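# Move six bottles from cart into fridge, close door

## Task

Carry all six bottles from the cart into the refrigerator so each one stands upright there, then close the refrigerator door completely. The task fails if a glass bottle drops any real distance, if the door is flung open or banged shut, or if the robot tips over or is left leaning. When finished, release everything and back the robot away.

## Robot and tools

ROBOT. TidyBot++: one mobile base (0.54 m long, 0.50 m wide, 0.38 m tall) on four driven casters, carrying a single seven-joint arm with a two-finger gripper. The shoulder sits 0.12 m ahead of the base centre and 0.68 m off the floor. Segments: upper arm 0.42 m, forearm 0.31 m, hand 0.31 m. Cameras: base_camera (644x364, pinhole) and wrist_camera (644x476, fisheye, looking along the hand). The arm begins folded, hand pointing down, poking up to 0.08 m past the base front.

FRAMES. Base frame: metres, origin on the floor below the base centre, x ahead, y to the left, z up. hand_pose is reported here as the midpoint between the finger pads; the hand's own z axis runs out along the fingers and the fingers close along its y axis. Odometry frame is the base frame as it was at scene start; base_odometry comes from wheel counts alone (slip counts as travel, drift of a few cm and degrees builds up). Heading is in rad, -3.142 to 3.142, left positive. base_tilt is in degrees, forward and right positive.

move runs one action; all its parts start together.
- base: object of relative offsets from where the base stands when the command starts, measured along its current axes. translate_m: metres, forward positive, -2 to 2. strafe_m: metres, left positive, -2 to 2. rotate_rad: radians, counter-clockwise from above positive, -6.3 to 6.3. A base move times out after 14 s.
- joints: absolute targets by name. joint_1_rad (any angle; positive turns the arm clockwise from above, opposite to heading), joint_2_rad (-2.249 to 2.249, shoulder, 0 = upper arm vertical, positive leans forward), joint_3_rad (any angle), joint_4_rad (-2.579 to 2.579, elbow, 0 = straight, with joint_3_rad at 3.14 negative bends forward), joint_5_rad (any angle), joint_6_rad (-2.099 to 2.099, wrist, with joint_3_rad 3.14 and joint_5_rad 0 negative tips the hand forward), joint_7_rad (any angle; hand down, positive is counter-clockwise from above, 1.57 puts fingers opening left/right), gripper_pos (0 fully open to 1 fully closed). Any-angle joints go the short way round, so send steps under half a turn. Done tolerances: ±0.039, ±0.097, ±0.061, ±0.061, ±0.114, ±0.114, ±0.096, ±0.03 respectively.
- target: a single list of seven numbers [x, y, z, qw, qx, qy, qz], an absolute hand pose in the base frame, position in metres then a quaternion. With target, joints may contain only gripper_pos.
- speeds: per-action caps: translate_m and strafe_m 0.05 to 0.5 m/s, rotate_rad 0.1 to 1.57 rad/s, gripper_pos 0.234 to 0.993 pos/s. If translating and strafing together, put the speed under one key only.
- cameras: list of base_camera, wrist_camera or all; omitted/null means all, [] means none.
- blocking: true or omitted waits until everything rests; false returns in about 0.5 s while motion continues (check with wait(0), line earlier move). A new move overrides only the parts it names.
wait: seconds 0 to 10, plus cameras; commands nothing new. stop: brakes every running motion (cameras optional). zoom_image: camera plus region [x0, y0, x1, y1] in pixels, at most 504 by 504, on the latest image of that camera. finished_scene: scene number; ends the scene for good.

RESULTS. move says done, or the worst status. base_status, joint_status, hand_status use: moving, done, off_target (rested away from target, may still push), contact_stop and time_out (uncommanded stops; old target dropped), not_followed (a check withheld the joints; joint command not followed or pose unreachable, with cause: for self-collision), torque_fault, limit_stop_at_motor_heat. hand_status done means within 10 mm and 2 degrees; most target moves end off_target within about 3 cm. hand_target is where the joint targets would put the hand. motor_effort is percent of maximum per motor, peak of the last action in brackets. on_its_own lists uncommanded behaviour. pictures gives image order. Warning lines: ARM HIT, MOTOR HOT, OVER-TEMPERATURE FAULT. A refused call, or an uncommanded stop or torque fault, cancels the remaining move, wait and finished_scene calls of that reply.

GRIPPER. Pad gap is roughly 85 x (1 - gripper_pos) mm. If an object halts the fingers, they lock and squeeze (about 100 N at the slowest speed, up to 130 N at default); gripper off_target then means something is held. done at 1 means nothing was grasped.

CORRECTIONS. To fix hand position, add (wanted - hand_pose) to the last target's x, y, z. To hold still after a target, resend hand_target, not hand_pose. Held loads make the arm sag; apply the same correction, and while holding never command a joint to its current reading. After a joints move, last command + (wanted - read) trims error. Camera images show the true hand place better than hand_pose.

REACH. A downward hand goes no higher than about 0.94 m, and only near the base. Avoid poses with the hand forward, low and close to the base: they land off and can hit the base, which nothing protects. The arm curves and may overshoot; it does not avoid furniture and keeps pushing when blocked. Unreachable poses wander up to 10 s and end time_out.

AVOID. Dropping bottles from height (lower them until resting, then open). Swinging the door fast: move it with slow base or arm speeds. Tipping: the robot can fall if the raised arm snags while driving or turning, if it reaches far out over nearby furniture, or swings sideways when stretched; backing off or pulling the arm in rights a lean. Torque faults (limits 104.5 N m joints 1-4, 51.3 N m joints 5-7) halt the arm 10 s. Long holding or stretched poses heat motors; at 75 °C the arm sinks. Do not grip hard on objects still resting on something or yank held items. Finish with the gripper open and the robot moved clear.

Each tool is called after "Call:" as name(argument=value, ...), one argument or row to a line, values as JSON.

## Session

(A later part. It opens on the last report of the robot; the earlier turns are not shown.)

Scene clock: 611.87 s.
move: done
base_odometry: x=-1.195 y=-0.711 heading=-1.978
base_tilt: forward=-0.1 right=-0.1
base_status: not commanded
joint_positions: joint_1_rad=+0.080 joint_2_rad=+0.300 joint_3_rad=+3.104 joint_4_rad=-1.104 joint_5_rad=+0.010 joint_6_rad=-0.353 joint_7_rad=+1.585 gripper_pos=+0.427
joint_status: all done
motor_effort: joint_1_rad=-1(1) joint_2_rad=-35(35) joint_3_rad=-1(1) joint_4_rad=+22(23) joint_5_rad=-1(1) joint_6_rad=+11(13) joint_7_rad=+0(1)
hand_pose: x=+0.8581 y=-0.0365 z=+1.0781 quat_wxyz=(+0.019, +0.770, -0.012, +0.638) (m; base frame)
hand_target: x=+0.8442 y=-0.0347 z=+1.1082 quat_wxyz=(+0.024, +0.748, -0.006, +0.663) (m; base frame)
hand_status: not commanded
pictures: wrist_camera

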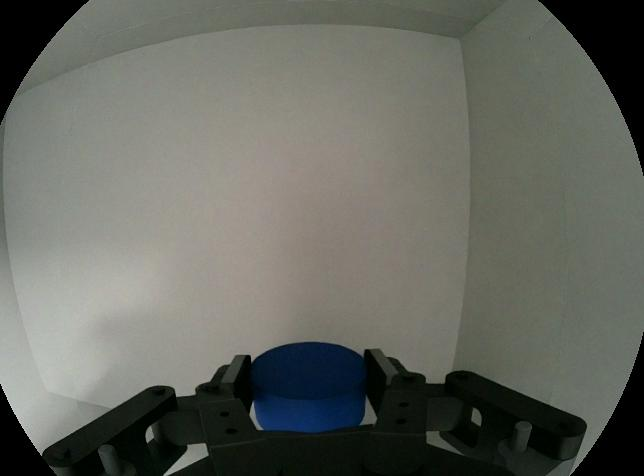

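Call:
move(
  joints={"joint_4_rad": -1.15, "joint_6_rad": -0.3},
  cameras=[],
)

Call:
move(
  joints={"joint_4_rad": -1.165, "joint_6_rad": -0.295},
  cameras=["wrist_camera"],
)

Scene clock: 621.63 s.
move: done
base_odometry: x=-1.195 y=-0.711 heading=-1.978
base_tilt: forward=-0.1 right=-0.1
base_status: not commanded
joint_positions: joint_1_rad=+0.080 joint_2_rad=+0.295 joint_3_rad=+3.104 joint_4_rad=-1.116 joint_5_rad=+0.010 joint_6_rad=-0.345 joint_7_rad=+1.585 gripper_pos=+0.427
joint_status: all done
motor_effort: joint_1_rad=-2(2) joint_2_rad=-31(33) joint_3_rad=-2(2) joint_4_rad=+20(21) joint_5_rad=-1(2) joint_6_rad=+9(11) joint_7_rad=-1(1)
hand_pose: x=+0.8563 y=-0.0363 z=+1.0773 quat_wxyz=(+0.019, +0.769, -0.012, +0.639) (m; base frame)
hand_target: x=+0.8444 y=-0.0346 z=+1.0958 quat_wxyz=(+0.024, +0.754, -0.006, +0.656) (m; base frame)
hand_status: not commanded
pictures: none
No camera images: "cameras" was empty.

Scene clock: 622.17 s.
move: done
base_odometry: x=-1.195 y=-0.711 heading=-1.978
base_tilt: forward=-0.1 right=-0.1
base_status: not commanded
joint_positions: joint_1_rad=+0.080 joint_2_rad=+0.291 joint_3_rad=+3.104 joint_4_rad=-1.127 joint_5_rad=+0.010 joint_6_rad=-0.334 joint_7_rad=+1.585 gripper_pos=+0.427
joint_status: all done
motor_effort: joint_1_rad=-2(2) joint_2_rad=-30(31) joint_3_rad=-2(3) joint_4_rad=+19(20) joint_5_rad=-2(2) joint_6_rad=+8(9) joint_7_rad=-1(1)
hand_pose: x=+0.8554 y=-0.0362 z=+1.0770 quat_wxyz=(+0.019, +0.768, -0.012, +0.640) (m; base frame)
hand_target: x=+0.8447 y=-0.0345 z=+1.0881 quat_wxyz=(+0.024, +0.758, -0.006, +0.652) (m; base frame)
hand_status: not commanded
pictures: wrist_camera

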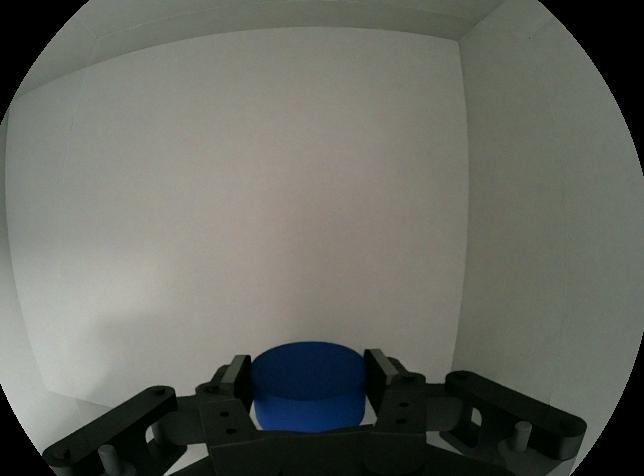

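Call:
move(
  joints={"gripper_pos": 0.39},
  speeds={"gripper_pos": 0.234},
  cameras=[],
)

Call:
move(
  joints={"gripper_pos": 0.2},
  speeds={"gripper_pos": 0.234},
  cameras=["wrist_camera"],
)

Scene clock: 633.63 s.
move: done
base_odometry: x=-1.195 y=-0.711 heading=-1.978
base_tilt: forward=-0.1 right=-0.1
base_status: not commanded
joint_positions: joint_1_rad=+0.080 joint_2_rad=+0.291 joint_3_rad=+3.104 joint_4_rad=-1.127 joint_5_rad=+0.010 joint_6_rad=-0.334 joint_7_rad=+1.585 gripper_pos=+0.391
joint_status: all done
motor_effort: joint_1_rad=-2(2) joint_2_rad=-30(31) joint_3_rad=-2(2) joint_4_rad=+19(20) joint_5_rad=-1(2) joint_6_rad=+9(10) joint_7_rad=+0(1)
hand_pose: x=+0.8554 y=-0.0361 z=+1.0765 quat_wxyz=(+0.019, +0.768, -0.012, +0.640) (m; base frame)
hand_target: x=+0.8447 y=-0.0345 z=+1.0881 quat_wxyz=(+0.024, +0.758, -0.006, +0.652) (m; base frame)
hand_status: not commanded
pictures: none
No camera images: "cameras" was empty.

Scene clock: 634.77 s.
move: done
base_odometry: x=-1.195 y=-0.711 heading=-1.978
base_tilt: forward=-0.1 right=-0.1
base_status: not commanded
joint_positions: joint_1_rad=+0.080 joint_2_rad=+0.291 joint_3_rad=+3.104 joint_4_rad=-1.129 joint_5_rad=+0.010 joint_6_rad=-0.334 joint_7_rad=+1.585 gripper_pos=+0.200
joint_status: all done
motor_effort: joint_1_rad=+0(2) joint_2_rad=-30(31) joint_3_rad=-1(2) joint_4_rad=+20(20) joint_5_rad=-1(1) joint_6_rad=+9(10) joint_7_rad=+0(0)
hand_pose: x=+0.8554 y=-0.0361 z=+1.0755 quat_wxyz=(+0.019, +0.769, -0.012, +0.639) (m; base frame)
hand_target: x=+0.8447 y=-0.0345 z=+1.0881 quat_wxyz=(+0.024, +0.758, -0.006, +0.652) (m; base frame)
hand_status: not commanded
pictures: wrist_camera

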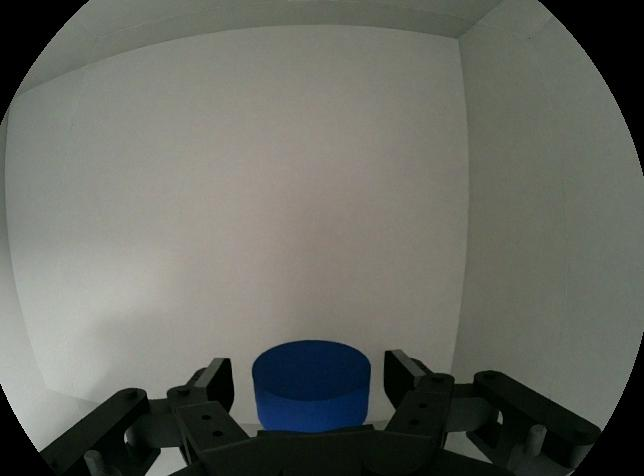

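Call:
move(
  joints={"gripper_pos": 0.0},
  speeds={"gripper_pos": 0.4},
  cameras=[],
)

Call:
move(
  base={"translate_m": -0.40},
  speeds={"translate_m": 0.3},
  cameras=["wrist_camera", "base_camera"],
)

Scene clock: 679.83 s.
move: done
base_odometry: x=-1.195 y=-0.711 heading=-1.978
base_tilt: forward=-0.1 right=-0.1
base_status: not commanded
joint_positions: joint_1_rad=+0.080 joint_2_rad=+0.291 joint_3_rad=+3.104 joint_4_rad=-1.129 joint_5_rad=+0.010 joint_6_rad=-0.334 joint_7_rad=+1.585 gripper_pos=+0.000
joint_status: all done
motor_effort: joint_1_rad=+0(1) joint_2_rad=-30(31) joint_3_rad=-1(1) joint_4_rad=+20(20) joint_5_rad=-1(1) joint_6_rad=+9(10) joint_7_rad=+0(0)
hand_pose: x=+0.8554 y=-0.0361 z=+1.0755 quat_wxyz=(+0.019, +0.769, -0.012, +0.639) (m; base frame)
hand_target: x=+0.8447 y=-0.0345 z=+1.0881 quat_wxyz=(+0.024, +0.758, -0.006, +0.652) (m; base frame)
hand_status: not commanded
pictures: none
No camera images: "cameras" was empty.

Scene clock: 682.13 s.
move: done
base_odometry: x=-1.037 y=-0.343 heading=-1.978
base_tilt: forward=-0.1 right=-0.1
base_status: done
joint_positions: joint_1_rad=+0.080 joint_2_rad=+0.277 joint_3_rad=+3.104 joint_4_rad=-1.131 joint_5_rad=+0.010 joint_6_rad=-0.333 joint_7_rad=+1.585 gripper_pos=+0.000
joint_status: not commanded
motor_effort: joint_1_rad=+0(3) joint_2_rad=-30(34) joint_3_rad=-1(3) joint_4_rad=+20(20) joint_5_rad=-1(1) joint_6_rad=+9(10) joint_7_rad=+0(1)
hand_pose: x=+0.8496 y=-0.0361 z=+1.0848 quat_wxyz=(+0.019, +0.765, -0.012, +0.644) (m; base frame)
hand_target: x=+0.8447 y=-0.0345 z=+1.0881 quat_wxyz=(+0.024, +0.758, -0.006, +0.652) (m; base frame)
hand_status: not commanded
pictures: base_camera, wrist_camera

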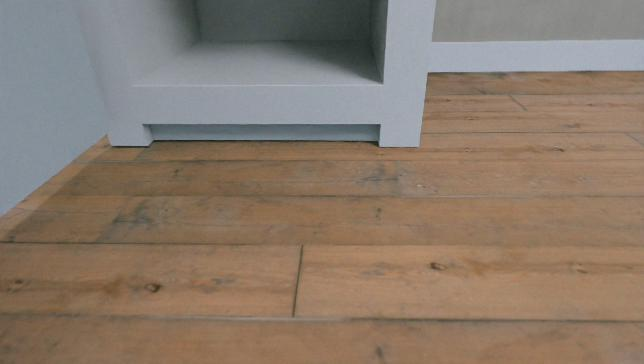

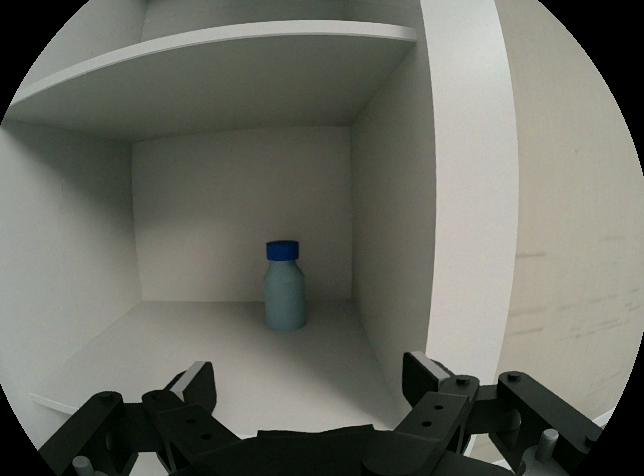

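Call:
move(
  base={"translate_m": 0.03, "strafe_m": -0.465, "rotate_rad": -3.105},
  speeds={"rotate_rad": 1.4},
  blocking=false,
  cameras=[],
)

Call:
wait(
  seconds=0.7,
  cameras=[],
)

Call:
move(
  joints={"joint_1_rad": 0.005, "joint_2_rad": 0.47, "joint_4_rad": -1.385, "joint_6_rad": 0.155, "gripper_pos": 0.2},
  cameras=["wrist_camera", "base_camera"],
)

Scene clock: 700.13 s.
move: moving
base_odometry: x=-1.101 y=-0.320 heading=-2.179
base_tilt: forward=-0.1 right=-0.1
base_status: translate_m moving; strafe_m moving; rotate_rad moving
joint_positions: joint_1_rad=+0.059 joint_2_rad=+0.277 joint_3_rad=+3.098 joint_4_rad=-1.131 joint_5_rad=+0.010 joint_6_rad=-0.333 joint_7_rad=+1.585 gripper_pos=+0.000
joint_status: not commanded
motor_effort: joint_1_rad=+3(5) joint_2_rad=-30(31) joint_3_rad=+2(3) joint_4_rad=+20(20) joint_5_rad=-1(1) joint_6_rad=+9(10) joint_7_rad=+0(0)
hand_pose: x=+0.8502 y=-0.0170 z=+1.0848 quat_wxyz=(+0.010, +0.765, -0.002, +0.644) (m; base frame)
hand_target: x=+0.8447 y=-0.0345 z=+1.0881 quat_wxyz=(+0.024, +0.758, -0.006, +0.652) (m; base frame)
hand_status: not commanded
pictures: none
No camera images: "cameras" was empty.

Scene clock: 700.83 s.
earlier move: moving
base_odometry: x=-1.345 y=-0.233 heading=-2.881
base_tilt: forward=-0.1 right=-0.1
base_status: translate_m moving; strafe_m moving; rotate_rad moving
joint_positions: joint_1_rad=+0.076 joint_2_rad=+0.277 joint_3_rad=+3.098 joint_4_rad=-1.132 joint_5_rad=+0.010 joint_6_rad=-0.333 joint_7_rad=+1.585 gripper_pos=+0.000
joint_status: not commanded
motor_effort: joint_1_rad=-1(5) joint_2_rad=-32(33) joint_3_rad=-1(3) joint_4_rad=+20(20) joint_5_rad=-1(1) joint_6_rad=+9(10) joint_7_rad=+0(0)
hand_pose: x=+0.8498 y=-0.0297 z=+1.0847 quat_wxyz=(+0.016, +0.765, -0.009, +0.644) (m; base frame)
hand_target: x=+0.8447 y=-0.0345 z=+1.0881 quat_wxyz=(+0.024, +0.758, -0.006, +0.652) (m; base frame)
hand_status: not commanded
wait: 0.70 s; no rest
pictures: none
No camera images: "cameras" was empty.

Scene clock: 703.63 s.
move: done
base_odometry: x=-1.476 y=-0.187 heading=+1.201
base_tilt: forward=-0.1 right=-0.1
base_status: done
joint_positions: joint_1_rad=+0.008 joint_2_rad=+0.449 joint_3_rad=+3.100 joint_4_rad=-1.362 joint_5_rad=+0.010 joint_6_rad=+0.107 joint_7_rad=+1.585 gripper_pos=+0.200
joint_status: all done
motor_effort: joint_1_rad=+0(5) joint_2_rad=-35(43) joint_3_rad=-1(4) joint_4_rad=+19(22) joint_5_rad=-1(1) joint_6_rad=+9(11) joint_7_rad=+0(1)
hand_pose: x=+0.9148 y=+0.0206 z=+0.9454 quat_wxyz=(-0.009, +0.752, +0.015, +0.659) (m; base frame)
hand_target: x=+0.9193 y=+0.0211 z=+0.9291 quat_wxyz=(-0.004, +0.751, +0.021, +0.660) (m; base frame)
hand_status: not commanded
pictures: base_camera, wrist_camera

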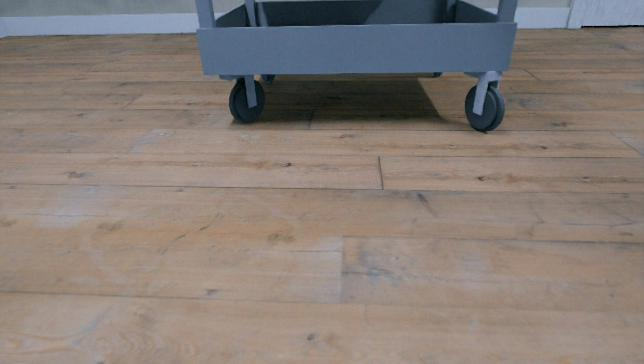

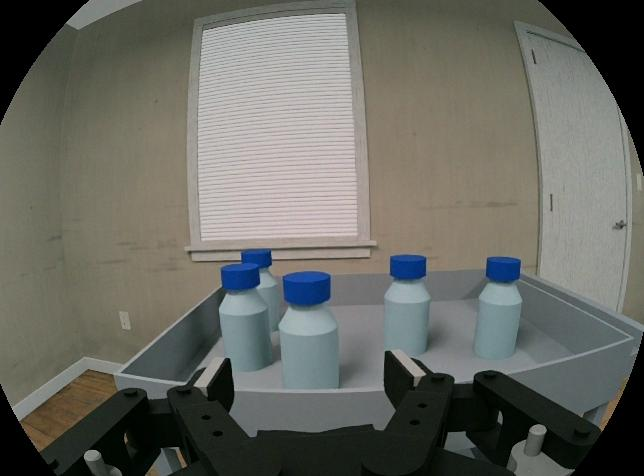

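Call:
zoom_image(
  camera="wrist_camera",
  region=[190, 190, 470, 460],
)

Scaled by 1.800.

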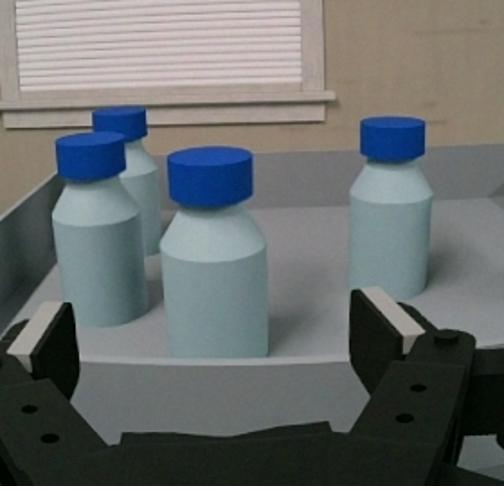

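Call:
move(
  base={"translate_m": 0.185, "strafe_m": -0.006},
  speeds={"translate_m": 0.25},
  joints={"joint_4_rad": -1.41, "joint_6_rad": 0.14},
  cameras=["wrist_camera"],
)

Call:
zoom_image(
  camera="wrist_camera",
  region=[190, 190, 470, 460],
)

Scene clock: 726.40 s.
move: done
base_odometry: x=-1.403 y=-0.016 heading=+1.200
base_tilt: forward=-0.1 right=-0.1
base_status: done
joint_positions: joint_1_rad=+0.008 joint_2_rad=+0.449 joint_3_rad=+3.100 joint_4_rad=-1.382 joint_5_rad=+0.010 joint_6_rad=+0.108 joint_7_rad=+1.585 gripper_pos=+0.200
joint_status: all done
motor_effort: joint_1_rad=+0(1) joint_2_rad=-35(38) joint_3_rad=-1(2) joint_4_rad=+19(21) joint_5_rad=-1(1) joint_6_rad=+10(11) joint_7_rad=+0(1)
hand_pose: x=+0.9123 y=+0.0208 z=+0.9331 quat_wxyz=(-0.009, +0.759, +0.015, +0.651) (m; base frame)
hand_target: x=+0.9151 y=+0.0213 z=+0.9093 quat_wxyz=(-0.004, +0.764, +0.021, +0.645) (m; base frame)
hand_status: not commanded
pictures: wrist_camera

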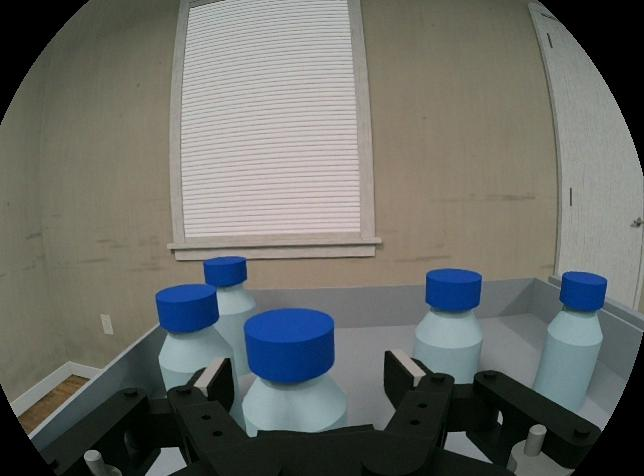

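Scaled by 1.800.

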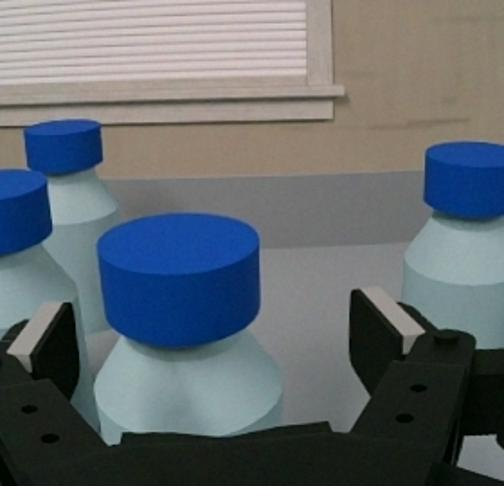

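Call:
move(
  cameras=["wrist_camera"],
)

Call:
zoom_image(
  camera="wrist_camera",
  region=[190, 190, 470, 460],
)

Scene clock: 746.67 s.
base_odometry: x=-1.403 y=-0.016 heading=+1.200
base_tilt: forward=-0.1 right=-0.1
base_status: done
joint_positions: joint_1_rad=+0.008 joint_2_rad=+0.449 joint_3_rad=+3.100 joint_4_rad=-1.382 joint_5_rad=+0.010 joint_6_rad=+0.108 joint_7_rad=+1.585 gripper_pos=+0.200
joint_status: all done
motor_effort: joint_1_rad=-1(1) joint_2_rad=-35(38) joint_3_rad=-1(2) joint_4_rad=+19(21) joint_5_rad=-1(1) joint_6_rad=+9(11) joint_7_rad=+0(1)
hand_pose: x=+0.9123 y=+0.0208 z=+0.9331 quat_wxyz=(-0.009, +0.759, +0.015, +0.651) (m; base frame)
hand_target: x=+0.9151 y=+0.0213 z=+0.9093 quat_wxyz=(-0.004, +0.764, +0.021, +0.645) (m; base frame)
hand_status: not commanded
pictures: wrist_camera

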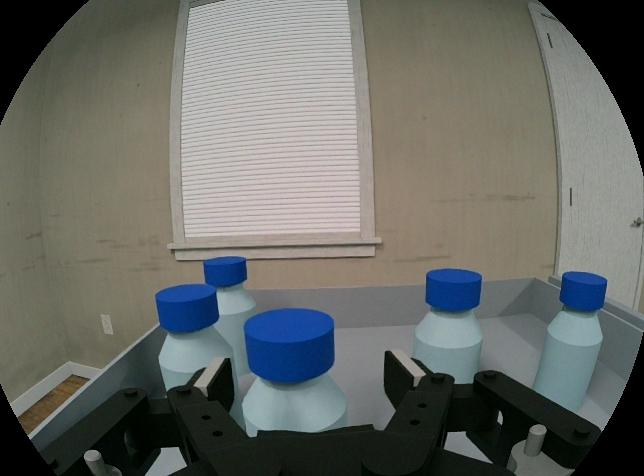

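Scaled by 1.800.

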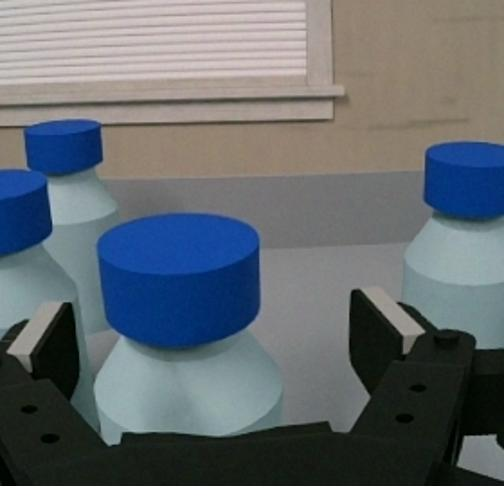

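Call:
move(
  base={"translate_m": 0.044, "strafe_m": 0.011},
  speeds={"translate_m": 0.12},
  cameras=["wrist_camera"],
)

Call:
zoom_image(
  camera="wrist_camera",
  region=[190, 190, 470, 460],
)

Scene clock: 755.17 s.
move: done
base_odometry: x=-1.397 y=+0.029 heading=+1.200
base_tilt: forward=-0.1 right=-0.1
base_status: done
joint_positions: joint_1_rad=+0.008 joint_2_rad=+0.449 joint_3_rad=+3.100 joint_4_rad=-1.382 joint_5_rad=+0.010 joint_6_rad=+0.108 joint_7_rad=+1.585 gripper_pos=+0.200
joint_status: not commanded
motor_effort: joint_1_rad=+0(2) joint_2_rad=-35(38) joint_3_rad=-1(2) joint_4_rad=+19(20) joint_5_rad=-1(1) joint_6_rad=+9(10) joint_7_rad=+0(0)
hand_pose: x=+0.9123 y=+0.0208 z=+0.9331 quat_wxyz=(-0.009, +0.759, +0.015, +0.651) (m; base frame)
hand_target: x=+0.9151 y=+0.0213 z=+0.9093 quat_wxyz=(-0.004, +0.764, +0.021, +0.645) (m; base frame)
hand_status: not commanded
pictures: wrist_camera

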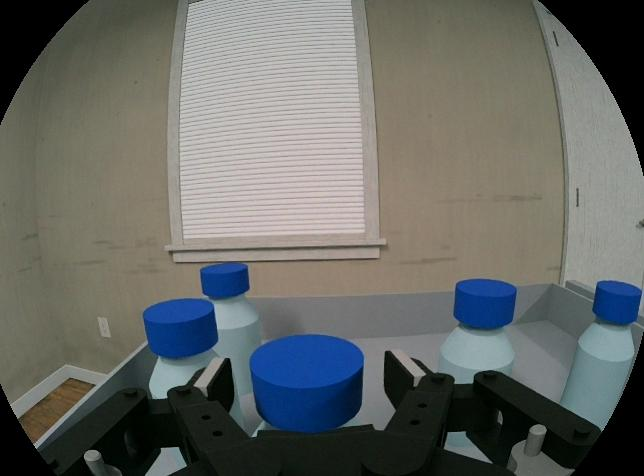

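Scaled by 1.800.

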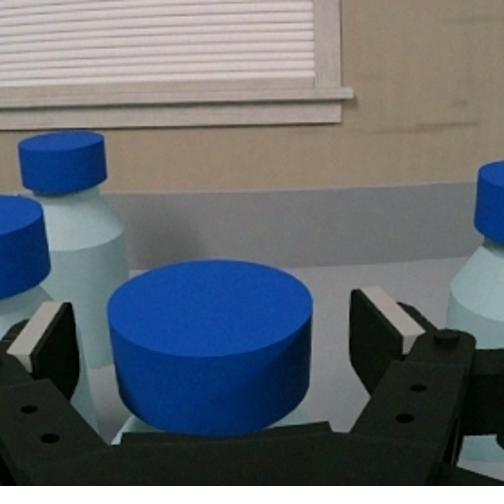

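Call:
move(
  joints={"gripper_pos": 0.445},
  speeds={"gripper_pos": 0.234},
  cameras=["wrist_camera"],
)

Call:
move(
  joints={"joint_2_rad": 0.478, "joint_4_rad": -1.27, "joint_6_rad": 0.055},
  cameras=["wrist_camera"],
)

Scene clock: 764.33 s.
move: done
base_odometry: x=-1.397 y=+0.029 heading=+1.200
base_tilt: forward=-0.1 right=-0.1
base_status: not commanded
joint_positions: joint_1_rad=+0.007 joint_2_rad=+0.449 joint_3_rad=+3.100 joint_4_rad=-1.382 joint_5_rad=+0.010 joint_6_rad=+0.108 joint_7_rad=+1.585 gripper_pos=+0.434
joint_status: all done
motor_effort: joint_1_rad=-1(1) joint_2_rad=-32(36) joint_3_rad=-1(1) joint_4_rad=+18(20) joint_5_rad=-1(1) joint_6_rad=+8(10) joint_7_rad=+0(1)
hand_pose: x=+0.9123 y=+0.0212 z=+0.9331 quat_wxyz=(-0.009, +0.759, +0.015, +0.651) (m; base frame)
hand_target: x=+0.9151 y=+0.0213 z=+0.9093 quat_wxyz=(-0.004, +0.764, +0.021, +0.645) (m; base frame)
hand_status: not commanded
pictures: wrist_camera

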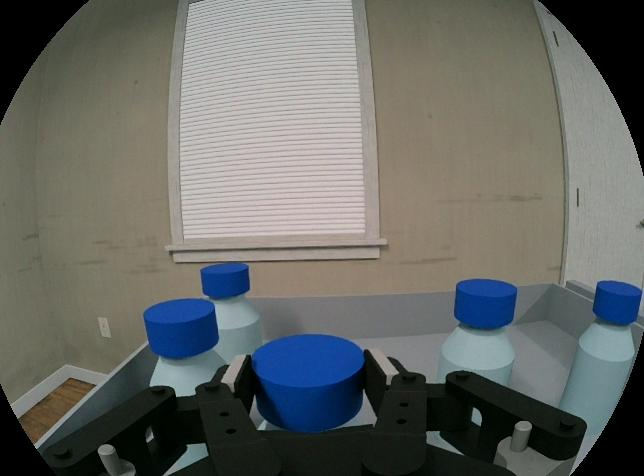

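Scene clock: 765.40 s.
move: done
base_odometry: x=-1.397 y=+0.029 heading=+1.200
base_tilt: forward=-0.1 right=-0.1
base_status: not commanded
joint_positions: joint_1_rad=+0.007 joint_2_rad=+0.459 joint_3_rad=+3.100 joint_4_rad=-1.310 joint_5_rad=+0.010 joint_6_rad=+0.061 joint_7_rad=+1.585 gripper_pos=+0.444
joint_status: all done
motor_effort: joint_1_rad=-1(1) joint_2_rad=-41(42) joint_3_rad=-1(2) joint_4_rad=+23(25) joint_5_rad=-1(1) joint_6_rad=+13(15) joint_7_rad=+0(1)
hand_pose: x=+0.9211 y=+0.0207 z=+0.9556 quat_wxyz=(-0.009, +0.753, +0.015, +0.657) (m; base frame)
hand_target: x=+0.9302 y=+0.0204 z=+0.9625 quat_wxyz=(-0.004, +0.749, +0.020, +0.663) (m; base frame)
hand_status: not commanded
pictures: wrist_camera

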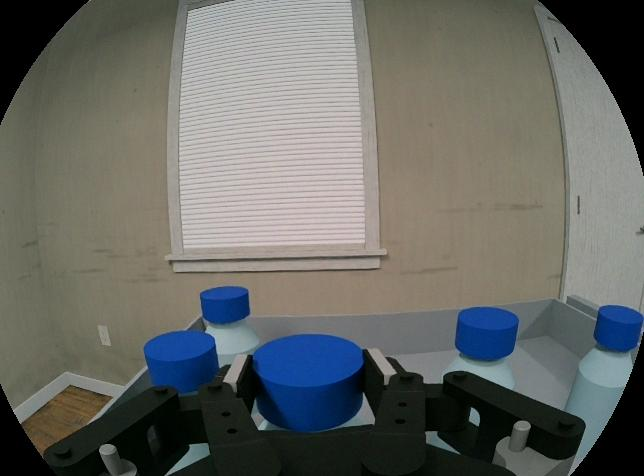

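Call:
move(
  joints={"gripper_pos": 0.485},
  speeds={"gripper_pos": 0.234},
  cameras=[],
)

Call:
move(
  joints={"joint_2_rad": 0.42, "joint_4_rad": -1.04, "joint_6_rad": -0.17},
  cameras=["wrist_camera"],
)

Scene clock: 774.93 s.
move: off_target
base_odometry: x=-1.397 y=+0.029 heading=+1.200
base_tilt: forward=-0.1 right=-0.1
base_status: not commanded
joint_positions: joint_1_rad=+0.007 joint_2_rad=+0.459 joint_3_rad=+3.100 joint_4_rad=-1.310 joint_5_rad=+0.010 joint_6_rad=+0.061 joint_7_rad=+1.585 gripper_pos=+0.448
joint_status: gripper_pos off_target (ended at +0.448, target +0.485)
motor_effort: joint_1_rad=-1(1) joint_2_rad=-41(41) joint_3_rad=-1(1) joint_4_rad=+23(24) joint_5_rad=-1(1) joint_6_rad=+12(14) joint_7_rad=+0(0)
hand_pose: x=+0.9211 y=+0.0207 z=+0.9556 quat_wxyz=(-0.009, +0.753, +0.015, +0.657) (m; base frame)
hand_target: x=+0.9302 y=+0.0204 z=+0.9625 quat_wxyz=(-0.004, +0.749, +0.020, +0.663) (m; base frame)
hand_status: not commanded
pictures: none
No camera images: "cameras" was empty.

Scene clock: 776.43 s.
move: done
base_odometry: x=-1.397 y=+0.029 heading=+1.200
base_tilt: forward=-0.1 right=-0.1
base_status: not commanded
joint_positions: joint_1_rad=+0.007 joint_2_rad=+0.458 joint_3_rad=+3.100 joint_4_rad=-1.078 joint_5_rad=+0.010 joint_6_rad=-0.146 joint_7_rad=+1.585 gripper_pos=+0.448
joint_status: all done
motor_effort: joint_1_rad=-1(1) joint_2_rad=-41(43) joint_3_rad=-1(2) joint_4_rad=+24(26) joint_5_rad=-1(1) joint_6_rad=+13(15) joint_7_rad=+0(0)
hand_pose: x=+0.9280 y=+0.0187 z=+1.0359 quat_wxyz=(-0.008, +0.745, +0.014, +0.667) (m; base frame)
hand_target: x=+0.9130 y=+0.0186 z=+1.0827 quat_wxyz=(-0.002, +0.727, +0.019, +0.686) (m; base frame)
hand_status: not commanded
pictures: wrist_camera

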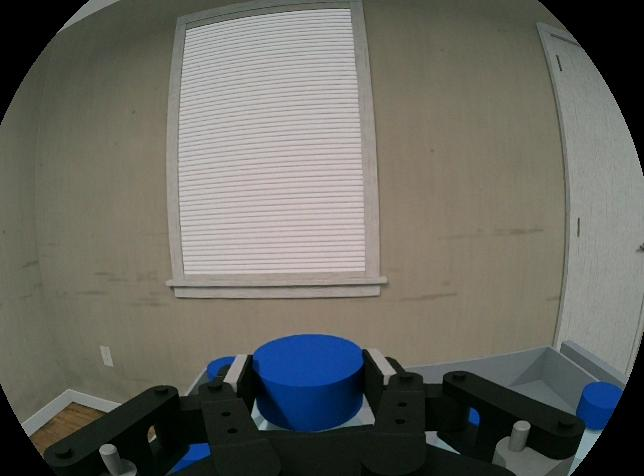

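Call:
move(
  base={"translate_m": -0.46},
  speeds={"translate_m": 0.4},
  cameras=["wrist_camera"],
)

Call:
move(
  base={"translate_m": 0.245, "strafe_m": -0.54, "rotate_rad": 3.115},
  speeds={"rotate_rad": 1.1, "translate_m": 0.4},
  joints={"joint_1_rad": -0.07, "joint_2_rad": 0.26, "joint_4_rad": -0.985, "joint_6_rad": -0.46},
)

Scene clock: 896.40 s.
move: done
base_odometry: x=-1.564 y=-0.400 heading=+1.200
base_tilt: forward=-0.1 right=-0.1
base_status: done
joint_positions: joint_1_rad=+0.007 joint_2_rad=+0.458 joint_3_rad=+3.100 joint_4_rad=-1.077 joint_5_rad=+0.010 joint_6_rad=-0.152 joint_7_rad=+1.585 gripper_pos=+0.448
joint_status: not commanded
motor_effort: joint_1_rad=+0(2) joint_2_rad=-41(46) joint_3_rad=-1(2) joint_4_rad=+23(24) joint_5_rad=-1(1) joint_6_rad=+13(14) joint_7_rad=+0(1)
hand_pose: x=+0.9276 y=+0.0188 z=+1.0348 quat_wxyz=(-0.008, +0.747, +0.014, +0.665) (m; base frame)
hand_target: x=+0.9130 y=+0.0186 z=+1.0827 quat_wxyz=(-0.002, +0.727, +0.019, +0.686) (m; base frame)
hand_status: not commanded
pictures: wrist_camera

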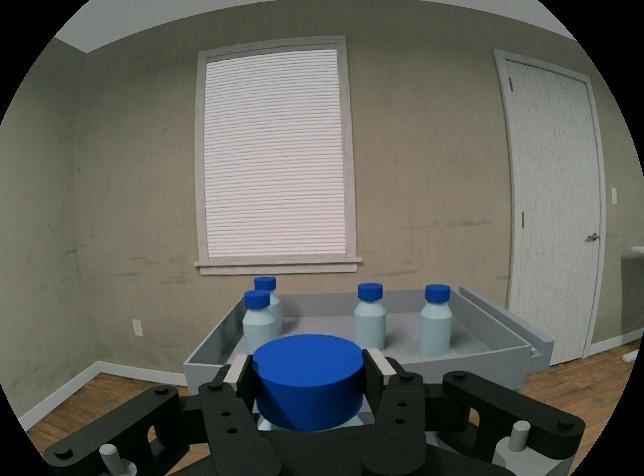

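Scene clock: 900.57 s.
move: done
base_odometry: x=-0.972 y=-0.368 heading=-1.969
base_tilt: forward=-0.1 right=-0.1
base_status: done
joint_positions: joint_1_rad=-0.074 joint_2_rad=+0.320 joint_3_rad=+3.100 joint_4_rad=-1.019 joint_5_rad=+0.010 joint_6_rad=-0.437 joint_7_rad=+1.585 gripper_pos=+0.448
joint_status: all done
motor_effort: joint_1_rad=-1(5) joint_2_rad=-36(45) joint_3_rad=-1(4) joint_4_rad=+23(26) joint_5_rad=-1(2) joint_6_rad=+13(15) joint_7_rad=+0(1)
hand_pose: x=+0.8574 y=+0.0787 z=+1.0901 quat_wxyz=(-0.032, +0.774, +0.048, +0.630) (m; base frame)
hand_target: x=+0.8293 y=+0.0719 z=+1.1476 quat_wxyz=(-0.025, +0.751, +0.050, +0.658) (m; base frame)
hand_status: not commanded
pictures: base_camera, wrist_camera

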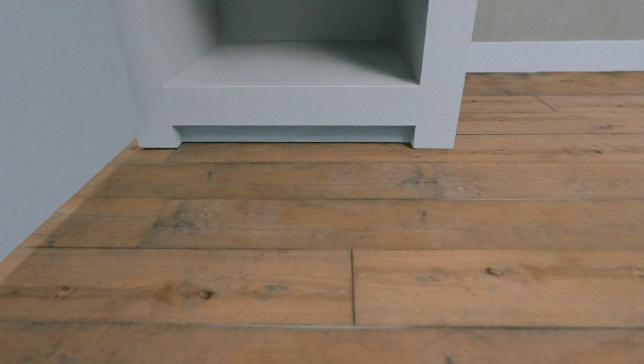

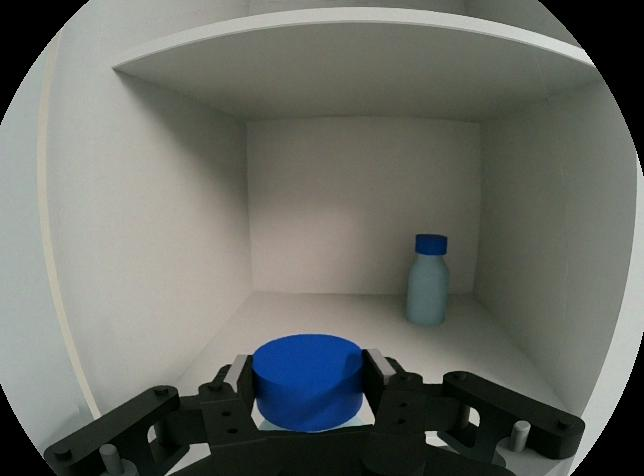

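Call:
move(
  joints={"joint_1_rad": -0.115, "joint_4_rad": -0.95, "joint_6_rad": -0.47},
  cameras=[],
)

Call:
move(
  base={"translate_m": 0.40},
  speeds={"translate_m": 0.3},
)

Scene clock: 934.73 s.
move: done
base_odometry: x=-0.972 y=-0.368 heading=-1.969
base_tilt: forward=-0.1 right=-0.1
base_status: not commanded
joint_positions: joint_1_rad=-0.111 joint_2_rad=+0.316 joint_3_rad=+3.100 joint_4_rad=-0.989 joint_5_rad=+0.010 joint_6_rad=-0.450 joint_7_rad=+1.585 gripper_pos=+0.448
joint_status: all done
motor_effort: joint_1_rad=+0(3) joint_2_rad=-36(37) joint_3_rad=-1(3) joint_4_rad=+23(25) joint_5_rad=-1(2) joint_6_rad=+13(14) joint_7_rad=+0(0)
hand_pose: x=+0.8512 y=+0.1056 z=+1.1075 quat_wxyz=(-0.044, +0.767, +0.061, +0.638) (m; base frame)
hand_target: x=+0.8227 y=+0.1032 z=+1.1657 quat_wxyz=(-0.040, +0.742, +0.066, +0.666) (m; base frame)
hand_status: not commanded
pictures: none
No camera images: "cameras" was empty.

Scene clock: 937.00 s.
move: done
base_odometry: x=-1.127 y=-0.736 heading=-1.968
base_tilt: forward=-0.1 right=-0.1
base_status: done
joint_positions: joint_1_rad=-0.112 joint_2_rad=+0.307 joint_3_rad=+3.100 joint_4_rad=-0.988 joint_5_rad=+0.010 joint_6_rad=-0.451 joint_7_rad=+1.585 gripper_pos=+0.448
joint_status: not commanded
motor_effort: joint_1_rad=+0(1) joint_2_rad=-36(40) joint_3_rad=-1(2) joint_4_rad=+23(24) joint_5_rad=-1(1) joint_6_rad=+13(14) joint_7_rad=+0(0)
hand_pose: x=+0.8469 y=+0.1057 z=+1.1145 quat_wxyz=(-0.044, +0.764, +0.062, +0.641) (m; base frame)
hand_target: x=+0.8227 y=+0.1032 z=+1.1657 quat_wxyz=(-0.040, +0.742, +0.066, +0.666) (m; base frame)
hand_status: not commanded
pictures: base_camera, wrist_camera

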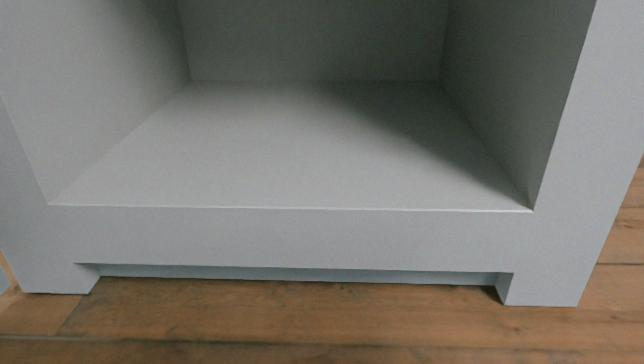

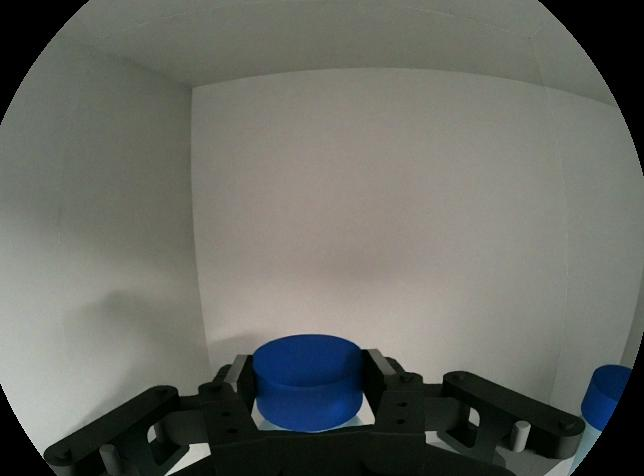

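Call:
move(
  base={"translate_m": 0.025},
  speeds={"translate_m": 0.15},
  joints={"joint_4_rad": -1.085, "joint_6_rad": -0.35},
  cameras=[],
)

Call:
move(
  joints={"joint_4_rad": -1.11, "joint_6_rad": -0.325},
  cameras=[],
)

Call:
move(
  joints={"joint_4_rad": -1.13, "joint_6_rad": -0.30},
  cameras=["wrist_camera"],
)

Scene clock: 969.90 s.
move: done
base_odometry: x=-1.137 y=-0.760 heading=-1.967
base_tilt: forward=-0.1 right=-0.1
base_status: done
joint_positions: joint_1_rad=-0.112 joint_2_rad=+0.302 joint_3_rad=+3.100 joint_4_rad=-1.071 joint_5_rad=+0.010 joint_6_rad=-0.411 joint_7_rad=+1.585 gripper_pos=+0.448
joint_status: all done
motor_effort: joint_1_rad=-1(2) joint_2_rad=-34(38) joint_3_rad=-1(2) joint_4_rad=+23(25) joint_5_rad=-1(1) joint_6_rad=+12(14) joint_7_rad=+0(0)
hand_pose: x=+0.8483 y=+0.1067 z=+1.0800 quat_wxyz=(-0.043, +0.776, +0.063, +0.627) (m; base frame)
hand_target: x=+0.8342 y=+0.1057 z=+1.1205 quat_wxyz=(-0.040, +0.747, +0.067, +0.661) (m; base frame)
hand_status: not commanded
pictures: none
No camera images: "cameras" was empty.

Scene clock: 970.50 s.
move: done
base_odometry: x=-1.137 y=-0.760 heading=-1.967
base_tilt: forward=-0.1 right=-0.1
base_status: not commanded
joint_positions: joint_1_rad=-0.112 joint_2_rad=+0.301 joint_3_rad=+3.100 joint_4_rad=-1.087 joint_5_rad=+0.010 joint_6_rad=-0.382 joint_7_rad=+1.585 gripper_pos=+0.448
joint_status: all done
motor_effort: joint_1_rad=+0(1) joint_2_rad=-33(35) joint_3_rad=-1(1) joint_4_rad=+22(23) joint_5_rad=-1(1) joint_6_rad=+12(13) joint_7_rad=+0(0)
hand_pose: x=+0.8496 y=+0.1070 z=+1.0794 quat_wxyz=(-0.044, +0.771, +0.063, +0.632) (m; base frame)
hand_target: x=+0.8358 y=+0.1061 z=+1.1128 quat_wxyz=(-0.040, +0.747, +0.067, +0.661) (m; base frame)
hand_status: not commanded
pictures: none
No camera images: "cameras" was empty.

Scene clock: 971.10 s.
move: done
base_odometry: x=-1.137 y=-0.760 heading=-1.967
base_tilt: forward=-0.1 right=-0.1
base_status: not commanded
joint_positions: joint_1_rad=-0.112 joint_2_rad=+0.300 joint_3_rad=+3.100 joint_4_rad=-1.104 joint_5_rad=+0.010 joint_6_rad=-0.354 joint_7_rad=+1.585 gripper_pos=+0.448
joint_status: all done
motor_effort: joint_1_rad=+0(1) joint_2_rad=-32(33) joint_3_rad=-1(1) joint_4_rad=+21(22) joint_5_rad=-1(1) joint_6_rad=+11(12) joint_7_rad=+0(0)
hand_pose: x=+0.8508 y=+0.1073 z=+1.0787 quat_wxyz=(-0.044, +0.767, +0.063, +0.637) (m; base frame)
hand_target: x=+0.8371 y=+0.1065 z=+1.1082 quat_wxyz=(-0.040, +0.745, +0.067, +0.663) (m; base frame)
hand_status: not commanded
pictures: wrist_camera

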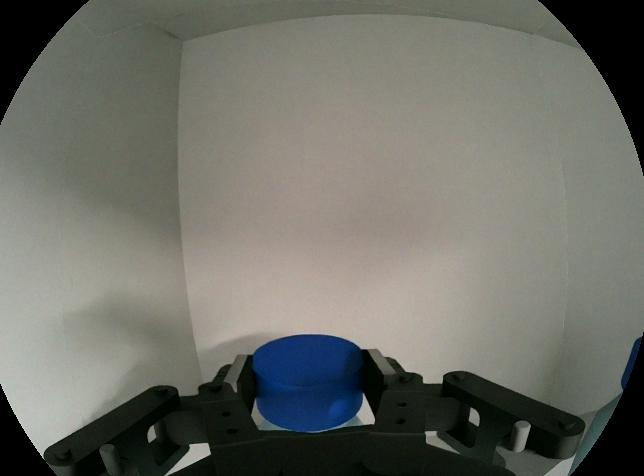

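Call:
move(
  joints={"joint_4_rad": -1.15, "joint_6_rad": -0.3},
  cameras=[],
)

Call:
move(
  joints={"joint_4_rad": -1.165, "joint_6_rad": -0.295},
  cameras=["wrist_camera"],
)

Scene clock: 977.93 s.
move: done
base_odometry: x=-1.137 y=-0.760 heading=-1.967
base_tilt: forward=-0.1 right=-0.1
base_status: not commanded
joint_positions: joint_1_rad=-0.112 joint_2_rad=+0.294 joint_3_rad=+3.100 joint_4_rad=-1.116 joint_5_rad=+0.010 joint_6_rad=-0.346 joint_7_rad=+1.585 gripper_pos=+0.448
joint_status: all done
motor_effort: joint_1_rad=-1(2) joint_2_rad=-30(33) joint_3_rad=-2(2) joint_4_rad=+20(22) joint_5_rad=-2(2) joint_6_rad=+9(12) joint_7_rad=+0(1)
hand_pose: x=+0.8487 y=+0.1072 z=+1.0779 quat_wxyz=(-0.044, +0.767, +0.063, +0.637) (m; base frame)
hand_target: x=+0.8374 y=+0.1066 z=+1.0958 quat_wxyz=(-0.040, +0.751, +0.068, +0.655) (m; base frame)
hand_status: not commanded
pictures: none
No camera images: "cameras" was empty.

Scene clock: 978.47 s.
move: done
base_odometry: x=-1.137 y=-0.760 heading=-1.967
base_tilt: forward=-0.1 right=-0.1
base_status: not commanded
joint_positions: joint_1_rad=-0.112 joint_2_rad=+0.290 joint_3_rad=+3.100 joint_4_rad=-1.127 joint_5_rad=+0.010 joint_6_rad=-0.336 joint_7_rad=+1.585 gripper_pos=+0.448
joint_status: all done
motor_effort: joint_1_rad=-2(2) joint_2_rad=-30(31) joint_3_rad=-2(2) joint_4_rad=+19(20) joint_5_rad=-1(2) joint_6_rad=+9(10) joint_7_rad=-1(1)
hand_pose: x=+0.8476 y=+0.1071 z=+1.0775 quat_wxyz=(-0.044, +0.766, +0.063, +0.639) (m; base frame)
hand_target: x=+0.8376 y=+0.1067 z=+1.0880 quat_wxyz=(-0.040, +0.755, +0.068, +0.651) (m; base frame)
hand_status: not commanded
pictures: wrist_camera

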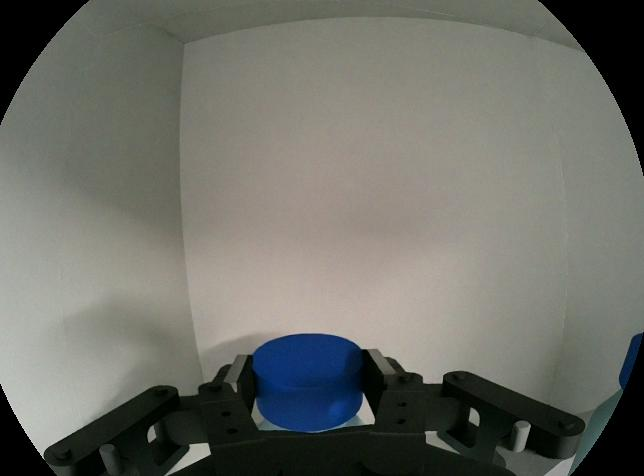

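Call:
move(
  joints={"gripper_pos": 0.39},
  speeds={"gripper_pos": 0.234},
  cameras=[],
)

Call:
move(
  joints={"gripper_pos": 0.0},
  speeds={"gripper_pos": 0.3},
  cameras=["wrist_camera"],
)

Scene clock: 988.67 s.
move: done
base_odometry: x=-1.137 y=-0.760 heading=-1.967
base_tilt: forward=-0.1 right=-0.1
base_status: not commanded
joint_positions: joint_1_rad=-0.112 joint_2_rad=+0.290 joint_3_rad=+3.100 joint_4_rad=-1.128 joint_5_rad=+0.010 joint_6_rad=-0.336 joint_7_rad=+1.585 gripper_pos=+0.391
joint_status: all done
motor_effort: joint_1_rad=-2(3) joint_2_rad=-30(31) joint_3_rad=-2(3) joint_4_rad=+19(20) joint_5_rad=-1(2) joint_6_rad=+8(10) joint_7_rad=+0(1)
hand_pose: x=+0.8476 y=+0.1071 z=+1.0769 quat_wxyz=(-0.044, +0.766, +0.063, +0.638) (m; base frame)
hand_target: x=+0.8376 y=+0.1067 z=+1.0880 quat_wxyz=(-0.040, +0.755, +0.068, +0.651) (m; base frame)
hand_status: not commanded
pictures: none
No camera images: "cameras" was empty.

Scene clock: 990.30 s.
move: done
base_odometry: x=-1.137 y=-0.760 heading=-1.967
base_tilt: forward=-0.1 right=-0.1
base_status: not commanded
joint_positions: joint_1_rad=-0.112 joint_2_rad=+0.290 joint_3_rad=+3.100 joint_4_rad=-1.129 joint_5_rad=+0.010 joint_6_rad=-0.336 joint_7_rad=+1.585 gripper_pos=+0.000
joint_status: all done
motor_effort: joint_1_rad=+0(2) joint_2_rad=-30(31) joint_3_rad=-1(2) joint_4_rad=+20(20) joint_5_rad=-1(2) joint_6_rad=+9(10) joint_7_rad=+0(0)
hand_pose: x=+0.8475 y=+0.1072 z=+1.0760 quat_wxyz=(-0.044, +0.766, +0.063, +0.638) (m; base frame)
hand_target: x=+0.8376 y=+0.1067 z=+1.0880 quat_wxyz=(-0.040, +0.755, +0.068, +0.651) (m; base frame)
hand_status: not commanded
pictures: wrist_camera

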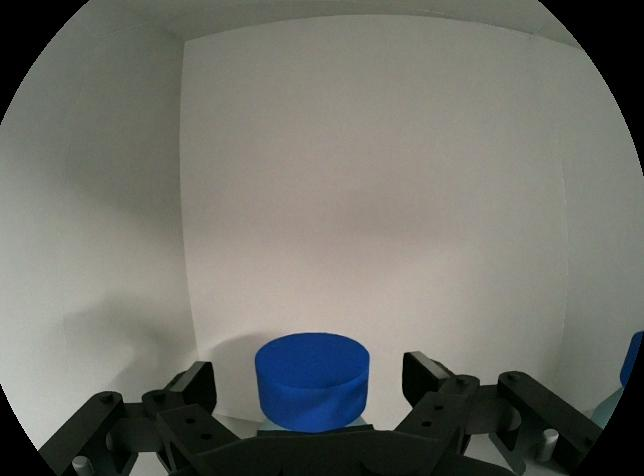

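Call:
move(
  base={"translate_m": -0.42},
  speeds={"translate_m": 0.35},
  cameras=["wrist_camera"],
)

Call:
move(
  base={"translate_m": 0.015, "strafe_m": -0.274, "rotate_rad": -3.116},
  speeds={"rotate_rad": 1.5},
  blocking=false,
  cameras=[],
)

Call:
wait(
  seconds=0.6,
  cameras=[],
)

Call:
move(
  joints={"joint_1_rad": 0.005, "joint_2_rad": 0.47, "joint_4_rad": -1.405, "joint_6_rad": 0.155, "gripper_pos": 0.2},
  cameras=["wrist_camera", "base_camera"],
)

Call:
zoom_image(
  camera="wrist_camera",
  region=[190, 190, 470, 460],
)

Scene clock: 1022.23 s.
move: done
base_odometry: x=-0.974 y=-0.372 heading=-1.966
base_tilt: forward=-0.1 right=-0.1
base_status: done
joint_positions: joint_1_rad=-0.112 joint_2_rad=+0.277 joint_3_rad=+3.100 joint_4_rad=-1.132 joint_5_rad=+0.010 joint_6_rad=-0.335 joint_7_rad=+1.585 gripper_pos=+0.000
joint_status: not commanded
motor_effort: joint_1_rad=-1(4) joint_2_rad=-30(34) joint_3_rad=-1(3) joint_4_rad=+20(21) joint_5_rad=-1(1) joint_6_rad=+9(10) joint_7_rad=+0(1)
hand_pose: x=+0.8425 y=+0.1071 z=+1.0840 quat_wxyz=(-0.044, +0.763, +0.063, +0.642) (m; base frame)
hand_target: x=+0.8376 y=+0.1067 z=+1.0880 quat_wxyz=(-0.040, +0.755, +0.068, +0.651) (m; base frame)
hand_status: not commanded
pictures: wrist_camera

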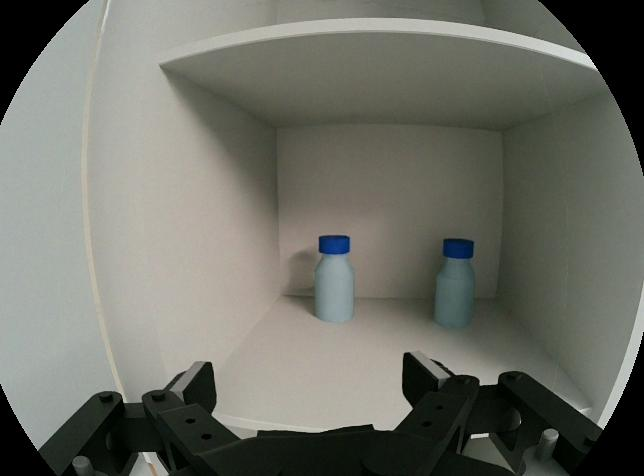

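Scene clock: 1022.73 s.
move: moving
base_odometry: x=-1.038 y=-0.349 heading=-2.168
base_tilt: forward=-0.1 right=-0.1
base_status: translate_m moving; strafe_m moving; rotate_rad moving
joint_positions: joint_1_rad=-0.136 joint_2_rad=+0.277 joint_3_rad=+3.097 joint_4_rad=-1.132 joint_5_rad=+0.010 joint_6_rad=-0.335 joint_7_rad=+1.585 gripper_pos=+0.000
joint_status: not commanded
motor_effort: joint_1_rad=+3(5) joint_2_rad=-31(31) joint_3_rad=+1(3) joint_4_rad=+20(20) joint_5_rad=+0(1) joint_6_rad=+9(10) joint_7_rad=+0(0)
hand_pose: x=+0.8395 y=+0.1257 z=+1.0840 quat_wxyz=(-0.053, +0.762, +0.073, +0.641) (m; base frame)
hand_target: x=+0.8376 y=+0.1067 z=+1.0880 quat_wxyz=(-0.040, +0.755, +0.068, +0.651) (m; base frame)
hand_status: not commanded
pictures: none
No camera images: "cameras" was empty.

Scene clock: 1023.33 s.
earlier move: moving
base_odometry: x=-1.206 y=-0.290 heading=-2.786
base_tilt: forward=-0.1 right=-0.1
base_status: translate_m moving; strafe_m moving; rotate_rad moving
joint_positions: joint_1_rad=-0.106 joint_2_rad=+0.277 joint_3_rad=+3.103 joint_4_rad=-1.132 joint_5_rad=+0.010 joint_6_rad=-0.335 joint_7_rad=+1.585 gripper_pos=+0.000
joint_status: not commanded
motor_effort: joint_1_rad=-2(5) joint_2_rad=-33(34) joint_3_rad=-1(3) joint_4_rad=+20(20) joint_5_rad=-1(1) joint_6_rad=+9(10) joint_7_rad=+0(0)
hand_pose: x=+0.8435 y=+0.1007 z=+1.0839 quat_wxyz=(-0.041, +0.763, +0.060, +0.642) (m; base frame)
hand_target: x=+0.8376 y=+0.1067 z=+1.0880 quat_wxyz=(-0.040, +0.755, +0.068, +0.651) (m; base frame)
hand_status: not commanded
wait: 0.60 s; no rest
pictures: none
No camera images: "cameras" was empty.

Scene clock: 1026.03 s.
move: done
base_odometry: x=-1.233 y=-0.280 heading=+1.201
base_tilt: forward=-0.1 right=-0.1
base_status: done
joint_positions: joint_1_rad=+0.008 joint_2_rad=+0.461 joint_3_rad=+3.101 joint_4_rad=-1.378 joint_5_rad=+0.010 joint_6_rad=+0.107 joint_7_rad=+1.585 gripper_pos=+0.200
joint_status: all done
motor_effort: joint_1_rad=+0(5) joint_2_rad=-36(45) joint_3_rad=-1(4) joint_4_rad=+19(22) joint_5_rad=-1(1) joint_6_rad=+9(11) joint_7_rad=+0(0)
hand_pose: x=+0.9159 y=+0.0200 z=+0.9256 quat_wxyz=(-0.009, +0.762, +0.015, +0.648) (m; base frame)
hand_target: x=+0.9166 y=+0.0213 z=+0.9170 quat_wxyz=(-0.004, +0.757, +0.021, +0.653) (m; base frame)
hand_status: not commanded
pictures: base_camera, wrist_camera

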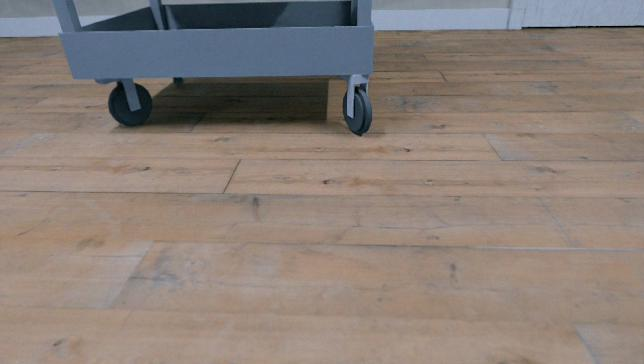

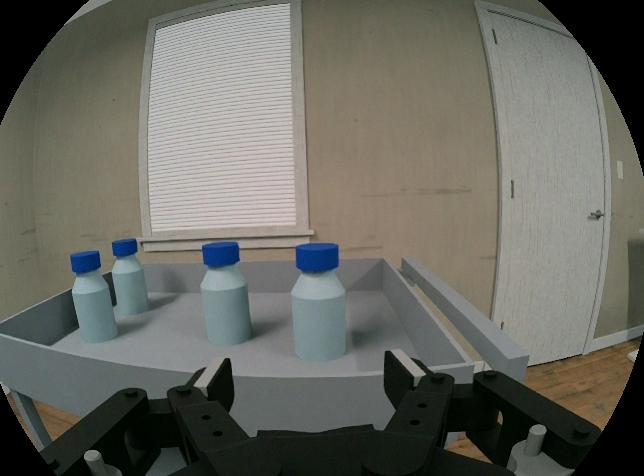

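Scaled by 1.800.

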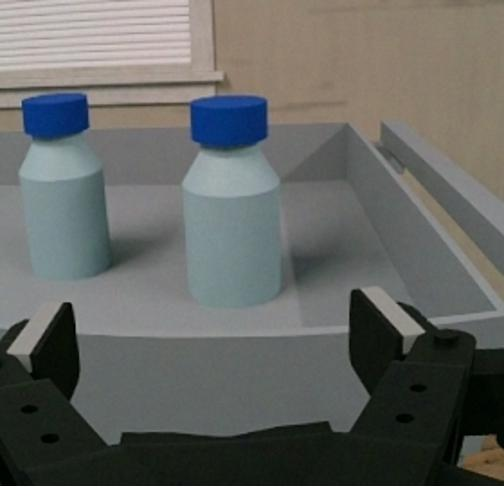

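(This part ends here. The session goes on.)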